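# Press in the gauge pin on the magnet-marked post

## Task

Find the one fixture post with a yellow magnet on it. Press that post's gauge pin fully home and keep it there for about one second; it may spring back out afterwards. Do not disturb the other three pins, and do not move the magnet.

## Robot and tools

Robot: two six-joint UR20-type arms, left_arm and right_arm, each carrying a Robotiq 2F-85 two-finger gripper and a wrist camera. The cameras are cam_left_wrist and cam_right_wrist, both 896x504. Base calibration: left_arm root at (+0.060, +0.928, 0) m, right_arm root at (-0.064, -0.817, 0) m, both nearly unrotated, with z pointing up.

Frames: the scene frame has its origin on the table top, midway between the arms. +z is up, +x points out over the table, and left_arm sits on the +y side. Each arm reports end_effector_position (m), end_effector_quat_wxyz and its velocities in its own base frame. Motion offsets are expressed along the current Hand target's own axes. The gripper's fingers point along its +z and open and close along its y. end_effector_position is the point between the closed pads. Closed fingertips reach about 19 mm past it; fully open fingertips reach about 6 mm past it.

Row layout, shared by execute_actions and move: one flat list of 18 numbers covering both arms. The order is left dx, dy, dz, rx, ry, rz, gripper position, force_limit, speed, followed by the same nine for the right arm. The six pose numbers are offsets from the Hand target as it stood when the action or move began, not absolute poses. Scale: 1.0 equals 0.6 m, or 180 degrees for rx, ry, rz, which together form one rotation vector. Each value lies in [-1, 1]. Sending all six pose zeros re-commands the current Hand target, and that also ends a push against an obstacle. Gripper numbers are absolute: position +1 is fully open (85 mm), about -0.8 brings the pads together, and -1 closes until blocked. force_limit and speed, each in [-1, 1], set grip strength and finger speed (about 20, 85 or 150 mm/s at -1, 0 and +1). A 0 counts as a command, so to leave a gripper unchanged, resend its last three numbers.

execute_actions(actions, cameras): actions is a list of actions. Each action holds up to 15 rows, one per 1/30 s step, and its last row is held to fill 15 steps (0.5 s). Every row counts from the action's starting Hand target, so repeating an offset keeps moving the gripper further. An empty list only returns state and images.

move(target, speed, blend, stop_force, zero, blocking, cameras): moves each gripper in a straight line toward its offset target. target is one 18-number row, or a list of up to 15 rows, all counted from the same starting Hand targets. speed is in m/s, from 0.002 to 4.2, default 0.25. blend is a corner radius in m for lists. stop_force is 6 to 120 N; an arm's path ends when its wrist sensor feels that much push against its direction of travel. zero=true re-zeroes the sensor first. blocking=false returns after 0.5 s and cannot be combined with stop_force. All paths are capped at 10 s. They do not avoid obstacles, and they should not pass close to an arm's own base. Leave stop_force out when backing off a contact. In a list, give every row the same finger numbers.

wait(seconds 0-10) holds the last commands. stop brakes a running move. zoom_image(camera, region [x0,y0,x1,y1] pixels, at most 504x504) enlarges part of the latest image. zero_wrist_force(arm) subtracts the current wrist reading. read_manual gives licence texts. finished_scene(scene) ends the scene and cannot be undone.

Results: each arm's Joint positions, velocities ("within noise" when still), Joint torques (these include gravity), end_effector pose, and Hand target (the last commanded pose after clipping; the next offsets count from it). Tool commands, gripper position_measured in counts (3 open, about 130 = 40 mm, 230 = pads touching), and object_status (0 moving, 1 blocked while opening, 2 blocked while closing, i.e. gripping, 3 reached). Wrist force and torque are in the gripper's own axes, plus the peak since the last report. A move adds a "move:" line such as done, off_target, held or fault, plus limits such as paced or held. Calls that run actions also list positions at some intermediate steps. A MOTOR HOT line warns of heating. The controller limits each step's orientation change to 32 degrees and lags by about 0.2 s. A gripper often settles a little short of its target; if so, send the remaining distance as an offset.

Hazards: an arm stops for 10 s if the outside force on it reaches about 150 N (±25) or joint contact torque reaches its limit (wrist joints 98.4 N m). The arms are stiff, so commanding even slightly beyond a firm surface can fault. Approach slowly with a moderate stop_force and press only as far as the pin's travel, then back off in the same reply. Avoid hitting the other arm, hard impacts, squeezing on parts still resting on something, and letting anything fall off the table. Thinking time lets the simulation run on.

Each tool is called after "Request:" in YAML: its name, and indented under it one key for each argument.

## Session

Request:
execute_actions:
  actions: []

Scene clock: 0.00 s.
left_arm: end_effector_position=(+0.6452, +0.5338, +0.3687) position_measured=3 object_status=3 end_effector_quat_wxyz=(+0.054, +0.895, -0.431, +0.101) | right_arm: end_effector_position=(+1.0094, -0.4085, +0.1239) position_measured=3 object_status=3 end_effector_quat_wxyz=(+0.497, -0.362, -0.574, -0.541)
Joint positions: left_arm=[0.541 -1.507 2.094 -2.179 -1.799 -1.706] | right_arm=[2.693 -2.576 -1.22 -2.623 2.507 -0.374]
Joint velocities: within noise
Joint torques (N m): no reading
Motor temperatures (°C): left_arm=[24 36 26 39 35 34] | right_arm=[29 36 36 38 34 39]
Wrist force (N): no reading
Wrist torque (N m): no reading
Wrist force, peak (N): no reading
Hand target: left_arm +0.6452, +0.5338, +0.3687; +0.054, +0.895, -0.431, +0.101 | right_arm +1.0094, -0.4085, +0.1239; +0.497, -0.362, -0.574, -0.541
Tool commands: left_gripper/position=+1.0 left_gripper/force_limit=+1.0 left_gripper/speed=+1.0 right_gripper/position=+1.0 right_gripper/force_limit=+1.0 right_gripper/speed=+1.0

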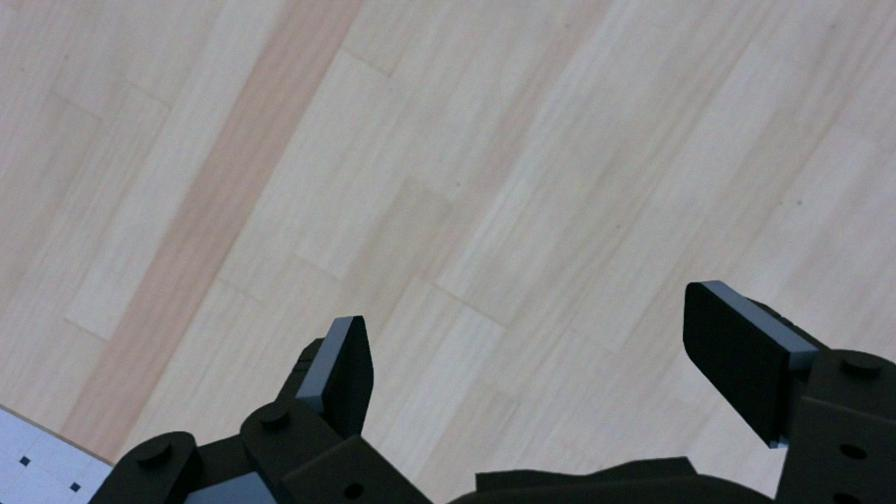

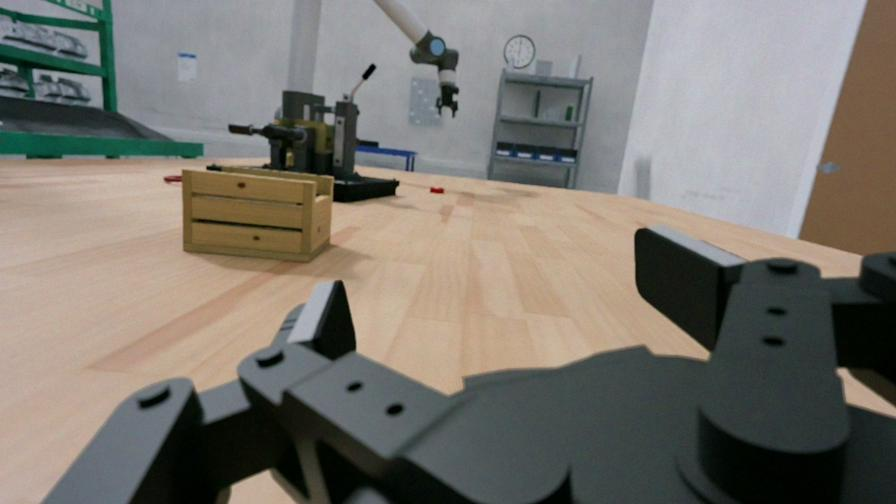

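Request:
zoom_image:
  camera: "cam_right_wrist"
  region: [150, 40, 450, 280]

Request:
zoom_image:
  camera: "cam_left_wrist"
  region: [0, 380, 200, 504]

Scaled by 1.680 from the camera's 896x504 image, which has a finer 1280x720 frame.

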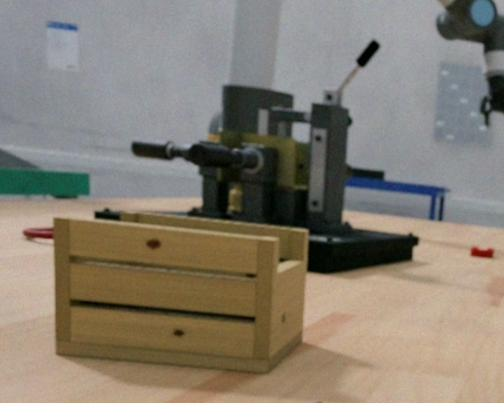

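Scaled by 2.520 from the camera's 896x504 image, which has a finer 1280x720 frame.

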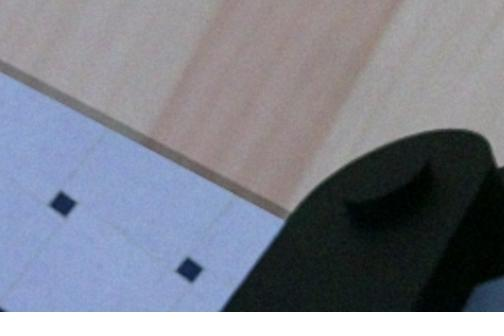

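Request:
move:
  target:
    - [0.755,0.756,-0.244,0,0,0,-1,-1,0,0,0,0,0,0,0,-1,-1,0]
    - [1,1,-0.134,-0.1,0.16,0.107,-1,-1,0,0,0,0,0,0,0,-1,-1,0]
  speed: 0.5
  blend: 0.1

Scene clock: 6.23 s.
left_arm: end_effector_position=(+0.5304, -0.2815, +0.5887) position_measured=232 object_status=3 end_effector_quat_wxyz=(+0.278, +0.740, -0.556, +0.258) | right_arm: end_effector_position=(+1.0094, -0.4085, +0.1239) position_measured=232 object_status=3 end_effector_quat_wxyz=(+0.497, -0.362, -0.574, -0.541)
Joint positions: left_arm=[-0.498 -1.986 2.372 -2.466 -2.188 -2.517] | right_arm=[2.693 -2.576 -1.22 -2.623 2.507 -0.374]
Joint velocities: within noise
Joint torques (N m): left_arm=[-16.39 19.81 -79.52 -14.55 -7.81 -4.46] | right_arm=[0.76 252.45 74.45 -1.37 1.56 0.93]
Motor temperatures (°C): left_arm=[24 36 26 39 35 34] | right_arm=[29 36 36 38 34 39]
Wrist force (N): left_arm=[0.0 -0.2 0.2] | right_arm=[0.0 0.4 0.4]
Wrist torque (N m): left_arm=[0.04 0.25 -0.07] | right_arm=[0.09 -0.03 0.00]
Wrist force, peak (N): left_arm=[-2.9 -3.4 0.9] | right_arm=[0.1 0.5 0.5]
Hand target: left_arm +0.5304, -0.2816, +0.5887; +0.278, +0.740, -0.556, +0.258 | right_arm +1.0094, -0.4085, +0.1239; +0.497, -0.362, -0.574, -0.541
Off the commanded pose: left_arm 0.000 m, 0 deg | right_arm 0.000 m, 0 deg.
move: done; blend cut to 0 m at target 1
camera_calibration:
cam_left_wrist: T_world_to_cam=[[-0.990077, -0.135525, 0.0371597, 0.481941], [-0.13797, 0.887238, -0.440196, 0.605354], [0.0266881, -0.440955, -0.897133, 0.515909], [0, 0, 0, 1]] pos_world=[0.54691, -0.244286, 0.711404]

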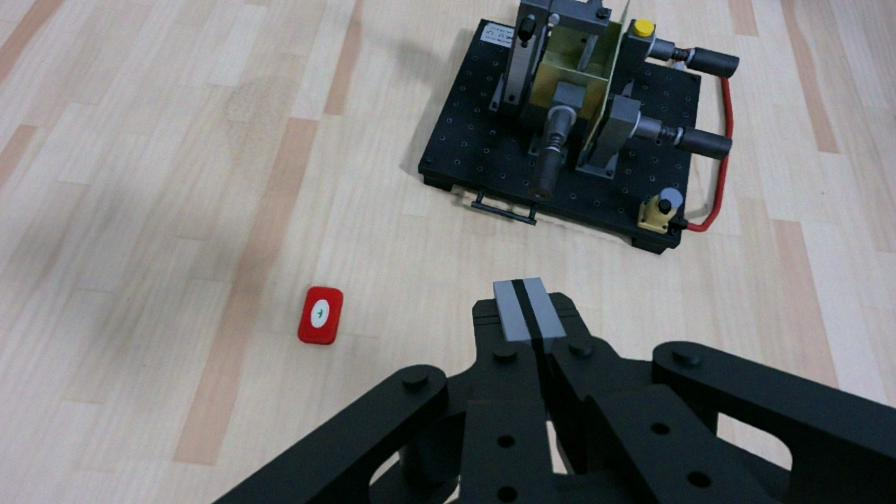

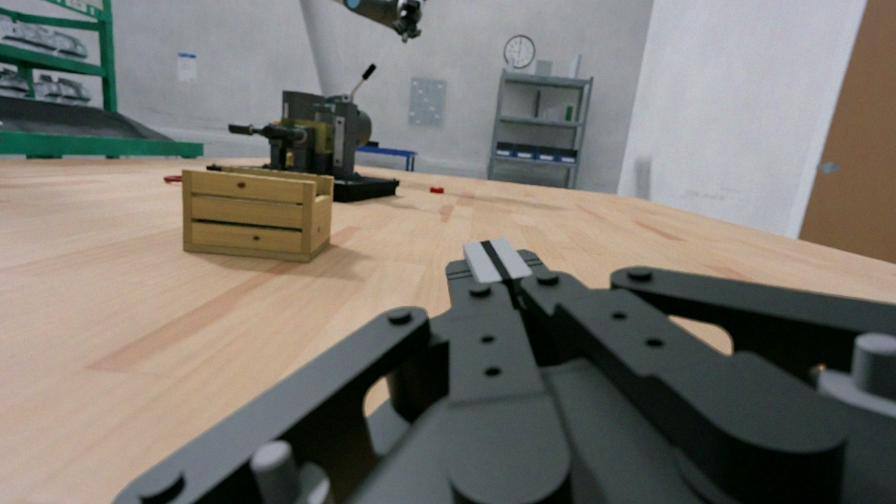

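Request:
zoom_image:
  camera: "cam_left_wrist"
  region: [410, 0, 750, 260]

Scaled by 1.482 from the camera's 896x504 image, which has a finer 1280x720 frame.

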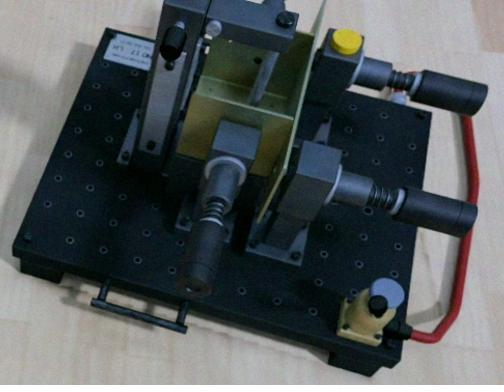

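Request:
move:
  target: [0,0,0,0,0,0,-1,-1,0,0.59,-0.157,0.693,0.08,-0.14,0,-1,-1,0]
  speed: 0.5
  cameras: ["cam_right_wrist"]

Request:
zoom_image:
  camera: "cam_right_wrist"
  region: [250, 0, 650, 300]

Scene clock: 10.53 s.
left_arm: end_effector_position=(+0.5304, -0.2816, +0.5887) position_measured=232 object_status=3 end_effector_quat_wxyz=(+0.278, +0.740, -0.556, +0.258) | right_arm: end_effector_position=(+0.7589, -0.0589, +0.4731) position_measured=232 object_status=3 end_effector_quat_wxyz=(-0.402, +0.406, +0.731, +0.374)
Joint positions: left_arm=[-0.498 -1.986 2.372 -2.466 -2.188 -2.517] | right_arm=[2.969 -1.758 -1.9 -1.878 2.517 0.403]
Joint velocities: within noise
Joint torques (N m): left_arm=[-20.01 20.97 -110.87 -12.5 -6.65 -4.15] | right_arm=[25.32 135.96 77.66 10.98 -1.83 3.83]
Motor temperatures (°C): left_arm=[24 36 26 39 35 34] | right_arm=[29 36 36 38 34 39]
Wrist force (N): left_arm=[0.2 -0.2 0.0] | right_arm=[-0.9 1.2 0.5]
Wrist torque (N m): left_arm=[0.04 0.22 -0.07] | right_arm=[0.44 0.29 -0.22]
Wrist force, peak (N): left_arm=[0.1 -0.1 0.7] | right_arm=[-3.4 -0.3 -2.9]
Hand target: left_arm +0.5304, -0.2816, +0.5887; +0.278, +0.740, -0.556, +0.258 | right_arm +0.7589, -0.0588, +0.4732; -0.402, +0.406, +0.731, +0.374
Off the commanded pose: left_arm 0.000 m, 0 deg | right_arm 0.000 m, 0 deg.
move: done
camera_calibration:
cam_right_wrist: T_world_to_cam=[[0.956322, 0.275166, 0.098652, -0.739594], [0.249654, -0.593279, -0.765305, 0.147189], [-0.152058, 0.756507, -0.636062, 0.588838], [0, 0, 0, 1]] pos_world=[0.760081, -0.154624, 0.560144]
Images, in order (width x height): cam_right_wrist 896x504.

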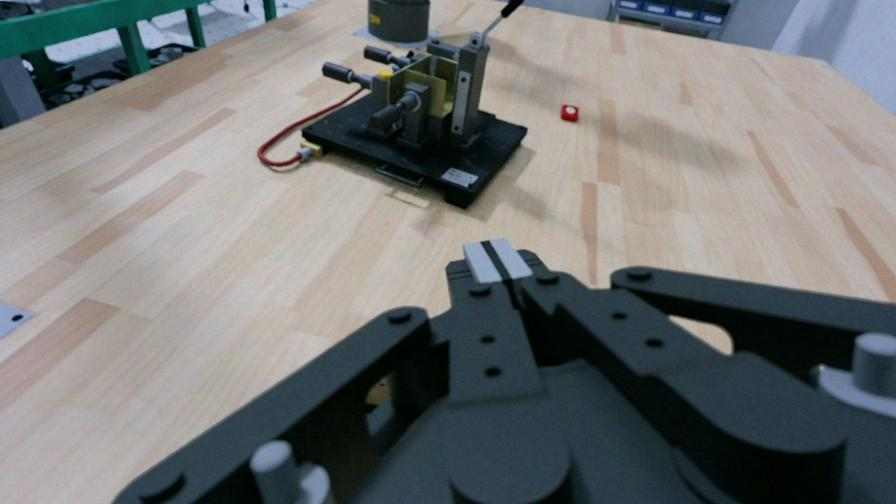

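Scaled by 1.260 from the camera's 896x504 image, which has a finer 1280x720 frame.

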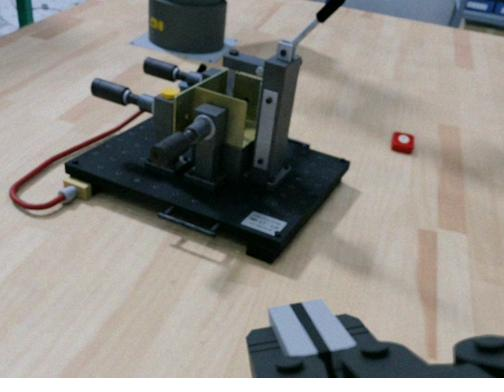

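Request:
zoom_image:
  camera: "cam_right_wrist"
  region: [310, 30, 500, 170]

Request:
zoom_image:
  camera: "cam_left_wrist"
  region: [590, 0, 760, 120]

Scaled by 2.653 from the camera's 896x504 image, which has a finer 1280x720 frame.

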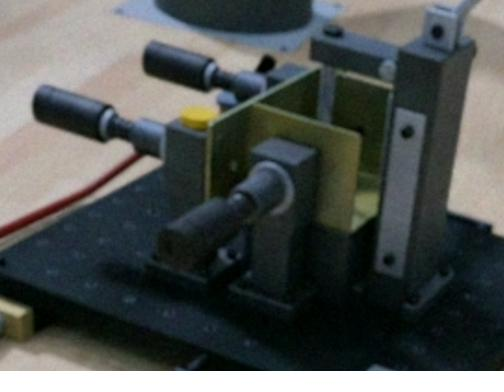

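This scene's latest camera images include none from cam_left_wrist. They are from: cam_right_wrist. cam_left_wrist's image comes with the result of a call that names it in "cameras".

Request:
move:
  target: [0.1495,0.998,0.764,0.3369,0.1501,-0.1762,-1,-1,0,0,0,0,0,0,0,-1,-1,0]
  speed: 0.5

Scene clock: 16.13 s.
left_arm: end_effector_position=(+0.0077, -0.7988, +0.3988) position_measured=232 object_status=3 end_effector_quat_wxyz=(+0.047, +0.816, -0.066, +0.572) | right_arm: end_effector_position=(+0.7589, -0.0588, +0.4732) position_measured=232 object_status=3 end_effector_quat_wxyz=(-0.402, +0.406, +0.731, +0.374)
Joint positions: left_arm=[-2.209 -1.441 2.11 -1.339 -0.583 -5.7] | right_arm=[2.969 -1.757 -1.9 -1.878 2.517 0.403]
Joint velocities: within noise
Joint torques (N m): left_arm=[21.77 -82.77 -106.53 0.29 -2.66 -4.96] | right_arm=[15.65 134.08 93.28 7.17 0.01 4.92]
Motor temperatures (°C): left_arm=[24 36 26 39 35 34] | right_arm=[29 36 36 37 34 39]
Wrist force (N): left_arm=[1.2 -0.7 0.2] | right_arm=[-1.1 1.3 0.2]
Wrist torque (N m): left_arm=[0.03 0.17 -0.08] | right_arm=[0.46 0.32 -0.22]
Wrist force, peak (N): left_arm=[0.5 -3.6 -2.2] | right_arm=[-1.5 1.5 0.2]
Hand target: left_arm +0.0077, -0.7988, +0.3988; +0.047, +0.816, -0.066, +0.572 | right_arm +0.7589, -0.0588, +0.4732; -0.402, +0.406, +0.731, +0.374
Off the commanded pose: left_arm 0.000 m, 0 deg | right_arm 0.000 m, 0 deg.
move: done
camera_calibration:
cam_left_wrist: T_world_to_cam=[[-0.206179, -0.971288, -0.118699, -0.710046], [-0.590756, 0.22026, -0.776204, 0.513274], [0.780062, -0.0899148, -0.619208, 0.295141], [0, 0, 0, 1]] pos_world=[-0.0734055, -0.776176, 0.496877]
cam_right_wrist: T_world_to_cam=[[0.956311, 0.275169, 0.0987488, -0.739687], [0.249754, -0.593381, -0.765194, 0.147246], [-0.151962, 0.756426, -0.636182, 0.588871], [0, 0, 0, 1]] pos_world=[0.760082, -0.154525, 0.560344]

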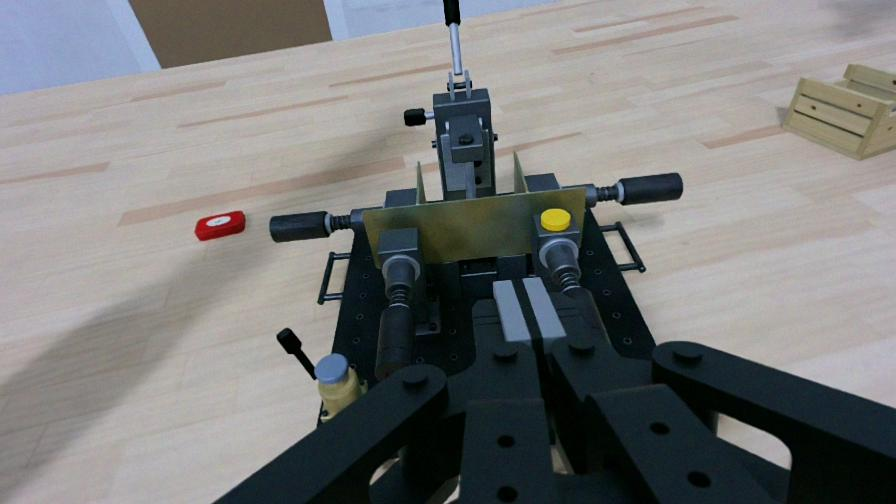

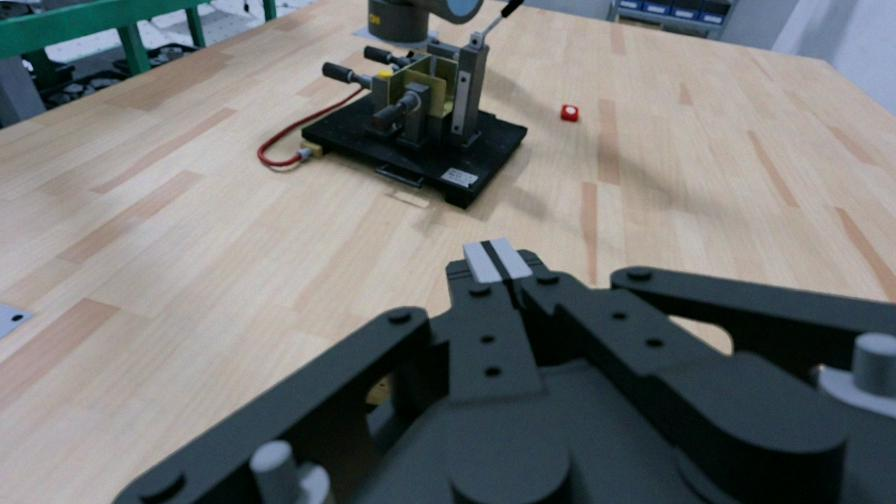

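Request:
move:
  target: [-0.330,0.156,0.2175,0,0,0,-1,-1,0,0,0,0,0,0,0,-1,-1,0]
  speed: 0.3

Request:
zoom_image:
  camera: "cam_right_wrist"
  region: [280, 0, 500, 140]

Scene clock: 17.97 s.
left_arm: end_effector_position=(+0.0470, -0.9002, +0.1683) position_measured=232 object_status=3 end_effector_quat_wxyz=(+0.047, +0.816, -0.066, +0.572) | right_arm: end_effector_position=(+0.7589, -0.0588, +0.4732) position_measured=232 object_status=3 end_effector_quat_wxyz=(-0.402, +0.406, +0.731, +0.374)
Joint positions: left_arm=[-2.101 -1.127 2.143 -1.804 -0.502 -5.561] | right_arm=[2.969 -1.757 -1.9 -1.878 2.517 0.403]
Joint velocities: within noise
Joint torques (N m): left_arm=[22.4 -129.84 -79.51 -9.15 8.9 2.5] | right_arm=[17.44 130.56 94.65 9.18 -0.02 4.08]
Motor temperatures (°C): left_arm=[24 36 26 39 35 34] | right_arm=[29 36 36 37 34 39]
Wrist force (N): left_arm=[1.4 -0.6 0.1] | right_arm=[-1.3 1.3 0.0]
Wrist torque (N m): left_arm=[0.09 0.17 -0.06] | right_arm=[0.45 0.35 -0.22]
Wrist force, peak (N): left_arm=[4.2 -1.5 -1.6] | right_arm=[-1.4 1.5 0.1]
Hand target: left_arm +0.0470, -0.9002, +0.1682; +0.047, +0.816, -0.066, +0.572 | right_arm +0.7589, -0.0588, +0.4732; -0.402, +0.406, +0.731, +0.374
Off the commanded pose: left_arm 0.000 m, 0 deg | right_arm 0.000 m, 0 deg.
move: done
camera_calibration:
cam_left_wrist: T_world_to_cam=[[-0.206026, -0.971319, -0.118713, -0.827831], [-0.590685, 0.220166, -0.776285, 0.379792], [0.780157, -0.0898131, -0.619103, 0.112782], [0, 0, 0, 1]] pos_world=[-0.034205, -0.877576, 0.266377]
cam_right_wrist: T_world_to_cam=[[0.956311, 0.275169, 0.0987488, -0.739687], [0.249754, -0.593381, -0.765194, 0.147246], [-0.151962, 0.756426, -0.636182, 0.588871], [0, 0, 0, 1]] pos_world=[0.760082, -0.154525, 0.560344]

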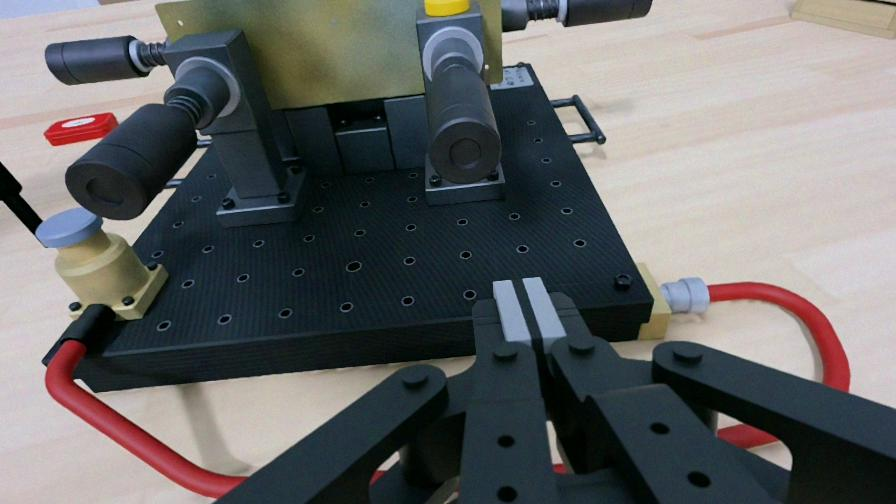

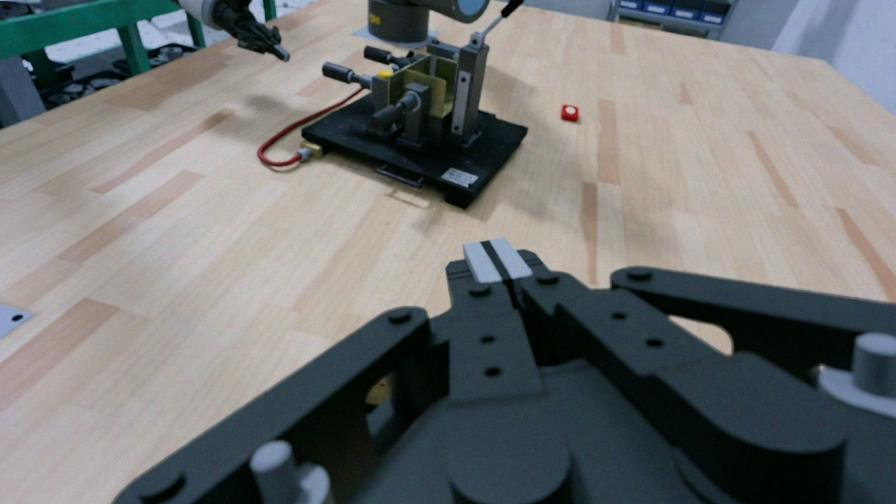

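Scaled by 2.291 from the camera's 896x504 image, which has a finer 1280x720 frame.

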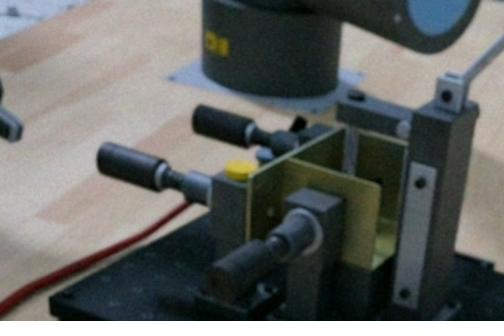

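Request:
move:
  target:
    - [0.037,-0.0102,0.102,0,0,0,-1,-1,0,0,0,0,0,0,0,-1,-1,0]
    - [0.0855,-0.0102,0.235,0,0,0,-1,-1,0,0,0,0,0,0,0,-1,-1,0]
  speed: [0.1,0.03]
  stop_force: 40

Request:
zoom_image:
  camera: "cam_left_wrist"
  region: [350, 0, 650, 300]

Scene clock: 22.57 s.
left_arm: end_effector_position=(+0.1629, -0.9123, +0.1679) position_measured=232 object_status=3 end_effector_quat_wxyz=(+0.046, +0.816, -0.065, +0.572) | right_arm: end_effector_position=(+0.7589, -0.0588, +0.4732) position_measured=232 object_status=3 end_effector_quat_wxyz=(-0.402, +0.406, +0.731, +0.374)
Joint positions: left_arm=[-1.974 -1.122 2.2 -2.063 -0.422 -5.342] | right_arm=[2.969 -1.757 -1.9 -1.878 2.517 0.403]
Joint velocities: within noise
Joint torques (N m): left_arm=[6.82 -153.3 -55.76 -9.39 4.94 0.12] | right_arm=[22.76 135.28 87.95 8.76 1.76 4.86]
Motor temperatures (°C): left_arm=[24 36 26 39 35 34] | right_arm=[29 36 36 37 34 39]
Wrist force (N): left_arm=[-4.2 3.0 -11.1] | right_arm=[-1.2 1.1 0.2]
Wrist torque (N m): left_arm=[0.61 0.41 -0.03] | right_arm=[0.43 0.34 -0.23]
Wrist force, peak (N): left_arm=[-28.3 -32.2 -165.1] | right_arm=[-1.3 1.6 0.3]
Hand target: left_arm +0.1629, -0.9123, +0.1679; +0.046, +0.816, -0.065, +0.572 (not the last commanded pose) | right_arm +0.7589, -0.0588, +0.4732; -0.402, +0.406, +0.731, +0.374
Tool commands: left_gripper/position=-1.0 left_gripper/force_limit=-1.0 left_gripper/speed=+0.003922 right_gripper/position=-1.0 right_gripper/force_limit=-1.0 right_gripper/speed=+0.0
Off the commanded pose: left_arm 0.034 m, 0 deg | right_arm 0.000 m, 0 deg.
FORCE FAULT: contact force on the left arm reached its limit, and that arm stopped. The contact can be on any part of that arm, not only on its tool. That arm's remaining commands of this call were not run. That arm is still stopped at the end of this call. That arm stays stopped for about 10 more seconds. Until then a move that you send moves the other arm only, and its call returns only when the move has ended. Once the stop has ended, the next robot result says so. If the stop ends while you think or write, that arm runs what you send next, counted from a new Hand target: where the arm stands when the stop ends. While its stop runs, that arm takes no new command, but its gripper still runs the gripper command that each later call begins with. Until it ends, the stop uses up actions while you think or wait. An arm that is not stopped still takes commands.
move: fault (left_arm); path passed 1 of 2 targets
camera_calibration:
cam_left_wrist: T_world_to_cam=[[-0.20467, -0.971568, -0.119021, -0.8162], [-0.591035, 0.219592, -0.776181, 0.450143], [0.780249, -0.0885154, -0.619175, 0.0221708], [0, 0, 0, 1]] pos_world=[0.0817002, -0.88988, 0.265975]
cam_right_wrist: T_world_to_cam=[[0.956311, 0.275169, 0.0987488, -0.739687], [0.249754, -0.593381, -0.765194, 0.147246], [-0.151962, 0.756426, -0.636182, 0.588871], [0, 0, 0, 1]] pos_world=[0.760082, -0.154525, 0.560344]

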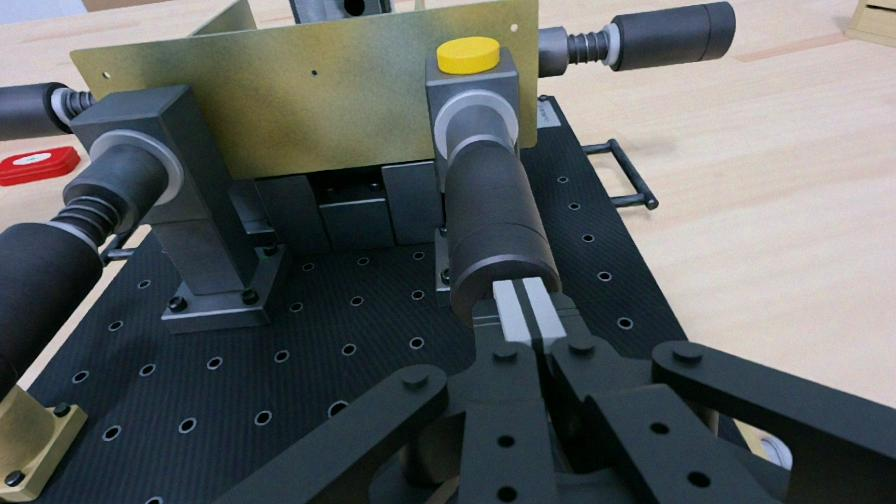

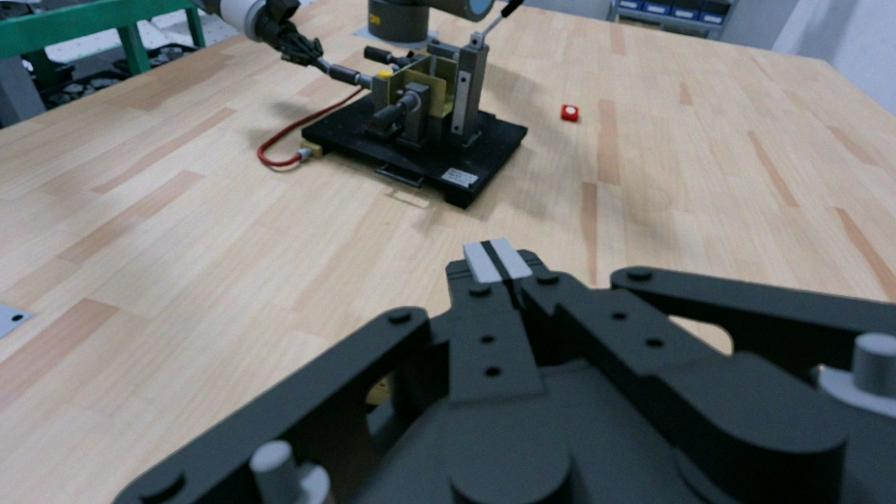

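Scaled by 1.680 from the camera's 896x504 image, which has a finer 1280x720 frame.

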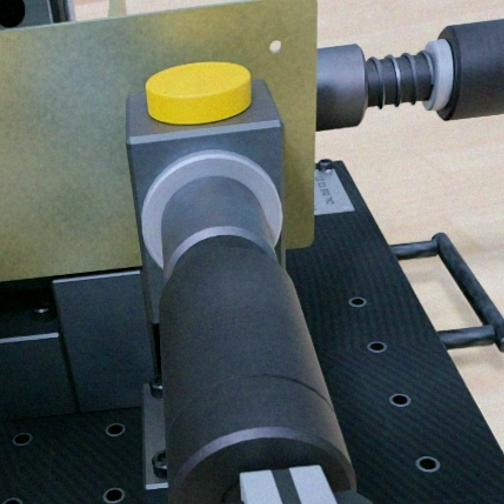

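Request:
wait:
  seconds: 8.5
  cameras: ["cam_left_wrist"]

Scene clock: 31.30 s.
left_arm: end_effector_position=(+0.1629, -0.9123, +0.1679) position_measured=232 object_status=3 end_effector_quat_wxyz=(+0.046, +0.816, -0.065, +0.572) | right_arm: end_effector_position=(+0.7589, -0.0588, +0.4732) position_measured=232 object_status=3 end_effector_quat_wxyz=(-0.402, +0.406, +0.731, +0.374)
Joint positions: left_arm=[-1.974 -1.122 2.2 -2.063 -0.422 -5.342] | right_arm=[2.969 -1.757 -1.9 -1.878 2.517 0.403]
Joint velocities: within noise
Joint torques (N m): left_arm=[4.78 -148.83 -54.51 -8.95 4.96 0.76] | right_arm=[23.93 131.98 82.17 8.51 3.88 4.78]
Motor temperatures (°C): left_arm=[24 36 26 39 35 34] | right_arm=[28 36 36 37 34 39]
Wrist force (N): left_arm=[-4.1 2.9 -11.7] | right_arm=[-0.9 1.3 0.1]
Wrist torque (N m): left_arm=[0.55 0.40 -0.03] | right_arm=[0.46 0.28 -0.22]
Wrist force, peak (N): left_arm=[-4.1 3.6 -11.7] | right_arm=[-1.7 1.4 0.0]
Hand target: left_arm +0.1629, -0.9123, +0.1679; +0.046, +0.816, -0.065, +0.572 (not the last commanded pose) | right_arm +0.7589, -0.0588, +0.4732; -0.402, +0.406, +0.731, +0.374
Tool commands: left_gripper/position=-1.0 left_gripper/force_limit=-1.0 left_gripper/speed=+0.003922 right_gripper/position=-1.0 right_gripper/force_limit=-1.0 right_gripper/speed=+0.0
Off the commanded pose: left_arm 0.034 m, 0 deg | right_arm 0.000 m, 0 deg.
FORCE FAULT, CONTINUED: the left arm was still stopped when this call began, by the force fault that an earlier result reported. Since the last result the stop counts as 17 of the actions that you can send in this scene. That arm is still stopped at the end of this call. That arm stays stopped for about 1 more second. If the stop ends while you think or write, that arm runs what you send next, counted from a new Hand target: where the arm stands when the stop ends. While its stop runs, that arm takes no new command, but its gripper still runs the gripper command that each later call begins with.
wait: 8.50 s; at rest from the start
camera_calibration:
cam_left_wrist: T_world_to_cam=[[-0.20467, -0.971568, -0.119021, -0.8162], [-0.591035, 0.219592, -0.776181, 0.450143], [0.780249, -0.0885154, -0.619175, 0.0221708], [0, 0, 0, 1]] pos_world=[0.0817002, -0.88988, 0.265975]
Images, in order (width x height): cam_left_wrist 896x504.

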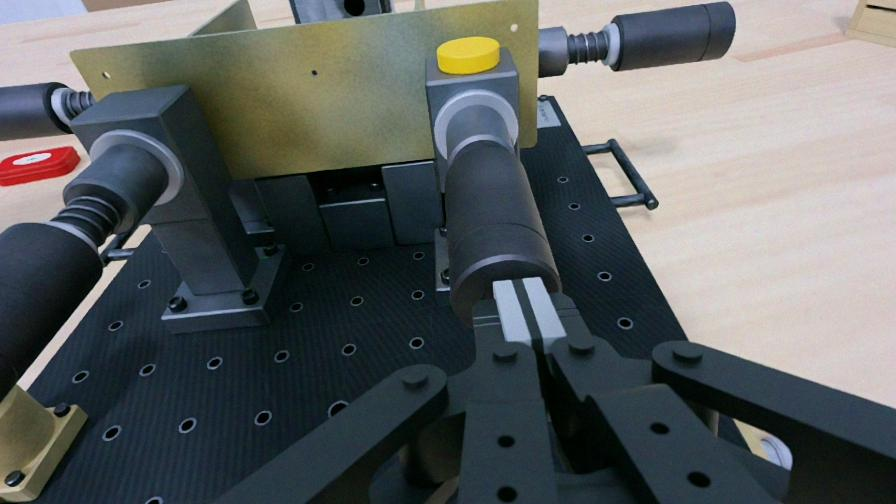

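Request:
wait:
  seconds: 1.5
  cameras: []

Request:
move:
  target: [0.0034,0,0.0094,0,0,0,-1,-1,0,0,0,0,0,0,0,-1,-1,0]
  speed: 0.005
  stop_force: 25
  cameras: ["cam_left_wrist"]

Scene clock: 33.03 s.
left_arm: end_effector_position=(+0.1629, -0.9123, +0.1679) position_measured=232 object_status=3 end_effector_quat_wxyz=(+0.046, +0.816, -0.065, +0.572) | right_arm: end_effector_position=(+0.7589, -0.0588, +0.4732) position_measured=232 object_status=3 end_effector_quat_wxyz=(-0.402, +0.406, +0.731, +0.374)
Joint positions: left_arm=[-1.974 -1.122 2.2 -2.063 -0.422 -5.342] | right_arm=[2.969 -1.757 -1.9 -1.878 2.517 0.403]
Joint velocities: within noise
Joint torques (N m): left_arm=[6.78 -150.85 -53.49 -8.72 4.74 0.84] | right_arm=[18.95 131.99 81.91 8.23 3.83 4.49]
Motor temperatures (°C): left_arm=[24 36 26 39 35 34] | right_arm=[28 36 36 37 34 39]
Wrist force (N): left_arm=[-3.9 3.1 -11.6] | right_arm=[-1.0 1.0 0.2]
Wrist torque (N m): left_arm=[0.60 0.35 -0.03] | right_arm=[0.41 0.30 -0.22]
Wrist force, peak (N): left_arm=[-4.1 3.2 -11.7] | right_arm=[-1.5 1.4 0.1]
Hand target: left_arm +0.1629, -0.9123, +0.1679; +0.046, +0.816, -0.065, +0.572 (not the last commanded pose) | right_arm +0.7589, -0.0588, +0.4732; -0.402, +0.406, +0.731, +0.374
Tool commands: left_gripper/position=-1.0 left_gripper/force_limit=-1.0 left_gripper/speed=+0.003922 right_gripper/position=-1.0 right_gripper/force_limit=-1.0 right_gripper/speed=+0.0
Off the commanded pose: left_arm 0.034 m, 0 deg | right_arm 0.000 m, 0 deg.
FORCE FAULT, CONTINUED: the left arm's stop, for the force fault that an earlier result reported, is over. The rest of the stop counts as 2 of the actions that you can send in this scene. During its stop the left arm's controller moved it back a little. That arm's target is now where it stood when the stop ended, not its last command. That arm accepts commands again.
wait: 1.50 s; at rest from the start
No camera images: "cameras" was empty.

Scene clock: 34.17 s.
left_arm: end_effector_position=(+0.1637, -0.9124, +0.1679) position_measured=232 object_status=3 end_effector_quat_wxyz=(+0.046, +0.816, -0.065, +0.572) | right_arm: end_effector_position=(+0.7589, -0.0588, +0.4732) position_measured=232 object_status=3 end_effector_quat_wxyz=(-0.402, +0.406, +0.731, +0.374)
Joint positions: left_arm=[-1.973 -1.122 2.2 -2.065 -0.422 -5.34] | right_arm=[2.969 -1.757 -1.9 -1.878 2.517 0.403]
Joint velocities: within noise
Joint torques (N m): left_arm=[22.22 -150.8 -60.84 -1.24 4.05 -4.52] | right_arm=[18.75 130.56 81.23 8.57 4.5 4.29]
Motor temperatures (°C): left_arm=[24 36 26 39 35 34] | right_arm=[28 36 36 37 34 39]
Wrist force (N): left_arm=[-12.4 -1.2 -44.9] | right_arm=[-1.0 0.9 0.1]
Wrist torque (N m): left_arm=[0.59 0.48 -0.06] | right_arm=[0.38 0.30 -0.22]
Wrist force, peak (N): left_arm=[-16.1 -7.9 -55.1] | right_arm=[-1.4 1.5 0.0]
Hand target: left_arm +0.1637, -0.9125, +0.1680; +0.046, +0.816, -0.065, +0.572 (not the last commanded pose) | right_arm +0.7589, -0.0588, +0.4732; -0.402, +0.406, +0.731, +0.374
Off the commanded pose: left_arm 0.005 m, 0 deg | right_arm 0.000 m, 0 deg.
move: contact (left_arm)
camera_calibration:
cam_left_wrist: T_world_to_cam=[[-0.204615, -0.97159, -0.118932, -0.816182], [-0.591117, 0.219495, -0.776146, 0.45055], [0.780201, -0.0885088, -0.619235, 0.0215638], [0, 0, 0, 1]] pos_world=[0.0825004, -0.88998, 0.265976]
Images, in order (width x height): cam_left_wrist 896x504.

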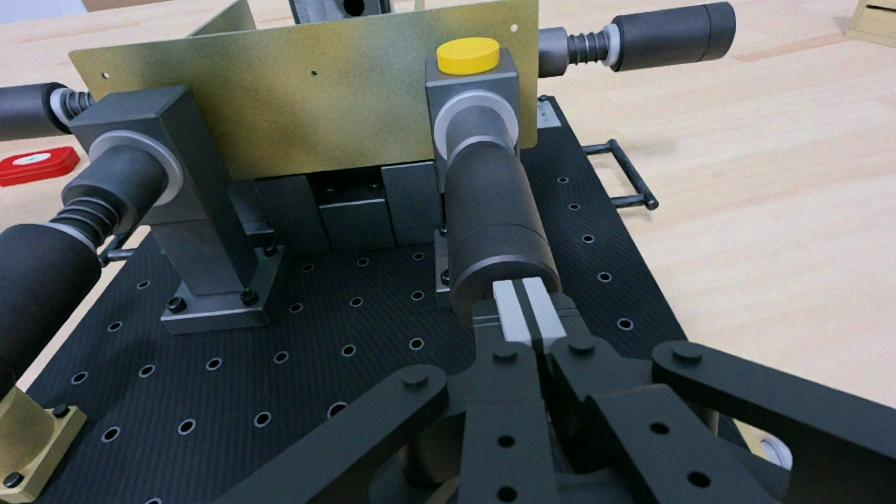

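Request:
wait:
  seconds: 1.2
  cameras: []

Request:
move:
  target: [-0.057,0,-0.157,0,0,0,-1,-1,0,0,0,0,0,0,0,-1,-1,0]
  speed: 0.12
  cameras: ["cam_left_wrist"]

Scene clock: 35.60 s.
left_arm: end_effector_position=(+0.1637, -0.9125, +0.1679) position_measured=232 object_status=3 end_effector_quat_wxyz=(+0.046, +0.816, -0.065, +0.572) | right_arm: end_effector_position=(+0.7589, -0.0588, +0.4732) position_measured=232 object_status=3 end_effector_quat_wxyz=(-0.402, +0.406, +0.731, +0.374)
Joint positions: left_arm=[-1.973 -1.122 2.2 -2.065 -0.422 -5.34] | right_arm=[2.969 -1.757 -1.9 -1.878 2.517 0.403]
Joint velocities: within noise
Joint torques (N m): left_arm=[16.01 -161.58 -65.09 -4.22 4.28 -4.88] | right_arm=[16.43 129.07 82.23 8.26 5.46 4.54]
Motor temperatures (°C): left_arm=[24 36 26 39 35 34] | right_arm=[28 36 36 37 34 39]
Wrist force (N): left_arm=[-12.7 -4.1 -41.3] | right_arm=[-1.3 1.4 0.3]
Wrist torque (N m): left_arm=[0.67 0.53 -0.09] | right_arm=[0.48 0.35 -0.22]
Wrist force, peak (N): left_arm=[-12.7 -0.8 -44.9] | right_arm=[-1.4 1.4 0.2]
Hand target: left_arm +0.1637, -0.9125, +0.1680; +0.046, +0.816, -0.065, +0.572 (not the last commanded pose) | right_arm +0.7589, -0.0588, +0.4732; -0.402, +0.406, +0.731, +0.374
Tool commands: left_gripper/position=-1.0 left_gripper/force_limit=-1.0 left_gripper/speed=+0.0 right_gripper/position=-1.0 right_gripper/force_limit=-1.0 right_gripper/speed=+0.0
Off the commanded pose: left_arm 0.005 m, 0 deg | right_arm 0.000 m, 0 deg.
wait: 1.20 s; at rest from the start
No camera images: "cameras" was empty.

Scene clock: 36.97 s.
left_arm: end_effector_position=(+0.0648, -0.8966, +0.1681) position_measured=232 object_status=3 end_effector_quat_wxyz=(+0.046, +0.816, -0.065, +0.572) | right_arm: end_effector_position=(+0.7589, -0.0588, +0.4732) position_measured=232 object_status=3 end_effector_quat_wxyz=(-0.402, +0.406, +0.731, +0.374)
Joint positions: left_arm=[-2.085 -1.132 2.159 -1.835 -0.492 -5.539] | right_arm=[2.969 -1.757 -1.9 -1.878 2.517 0.403]
Joint velocities: within noise
Joint torques (N m): left_arm=[-15.85 -125.61 -80.71 -1.69 -1.85 -5.6] | right_arm=[19.66 131.44 83 8.29 5.22 4.14]
Motor temperatures (°C): left_arm=[24 36 26 39 35 34] | right_arm=[28 36 36 37 34 39]
Wrist force (N): left_arm=[0.6 1.5 0.0] | right_arm=[-1.2 1.2 0.2]
Wrist torque (N m): left_arm=[0.44 0.29 -0.03] | right_arm=[0.43 0.33 -0.22]
Wrist force, peak (N): left_arm=[-12.4 -3.7 -41.1] | right_arm=[-1.1 1.6 0.3]
Hand target: left_arm +0.0647, -0.8966, +0.1680; +0.046, +0.816, -0.065, +0.572 | right_arm +0.7589, -0.0588, +0.4732; -0.402, +0.406, +0.731, +0.374
Off the commanded pose: left_arm 0.000 m, 0 deg | right_arm 0.000 m, 0 deg.
move: done
camera_calibration:
cam_left_wrist: T_world_to_cam=[[-0.204645, -0.971605, -0.11876, -0.821082], [-0.59123, 0.21939, -0.776089, 0.388727], [0.780107, -0.088608, -0.61934, 0.10011], [0, 0, 0, 1]] pos_world=[-0.0162997, -0.87418, 0.266177]
Images, in order (width x height): cam_left_wrist 896x504.

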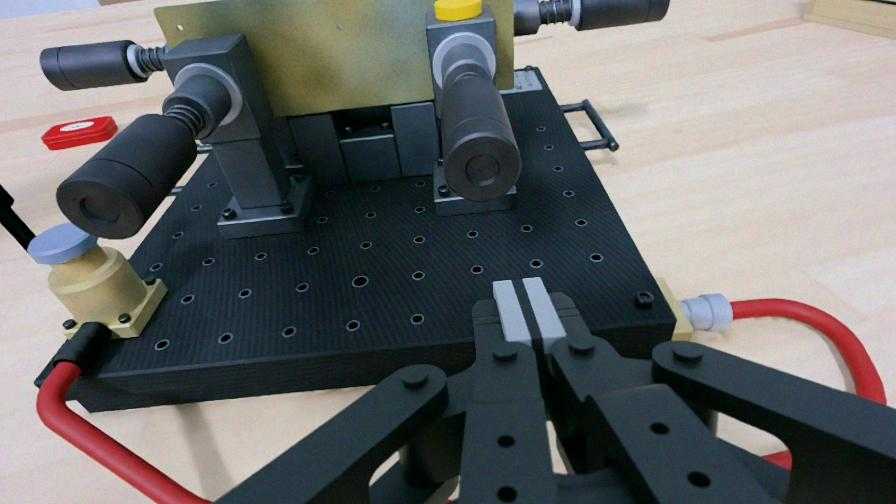

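Request:
finished_scene:
  scene: 1

The scene is finished: the task was done.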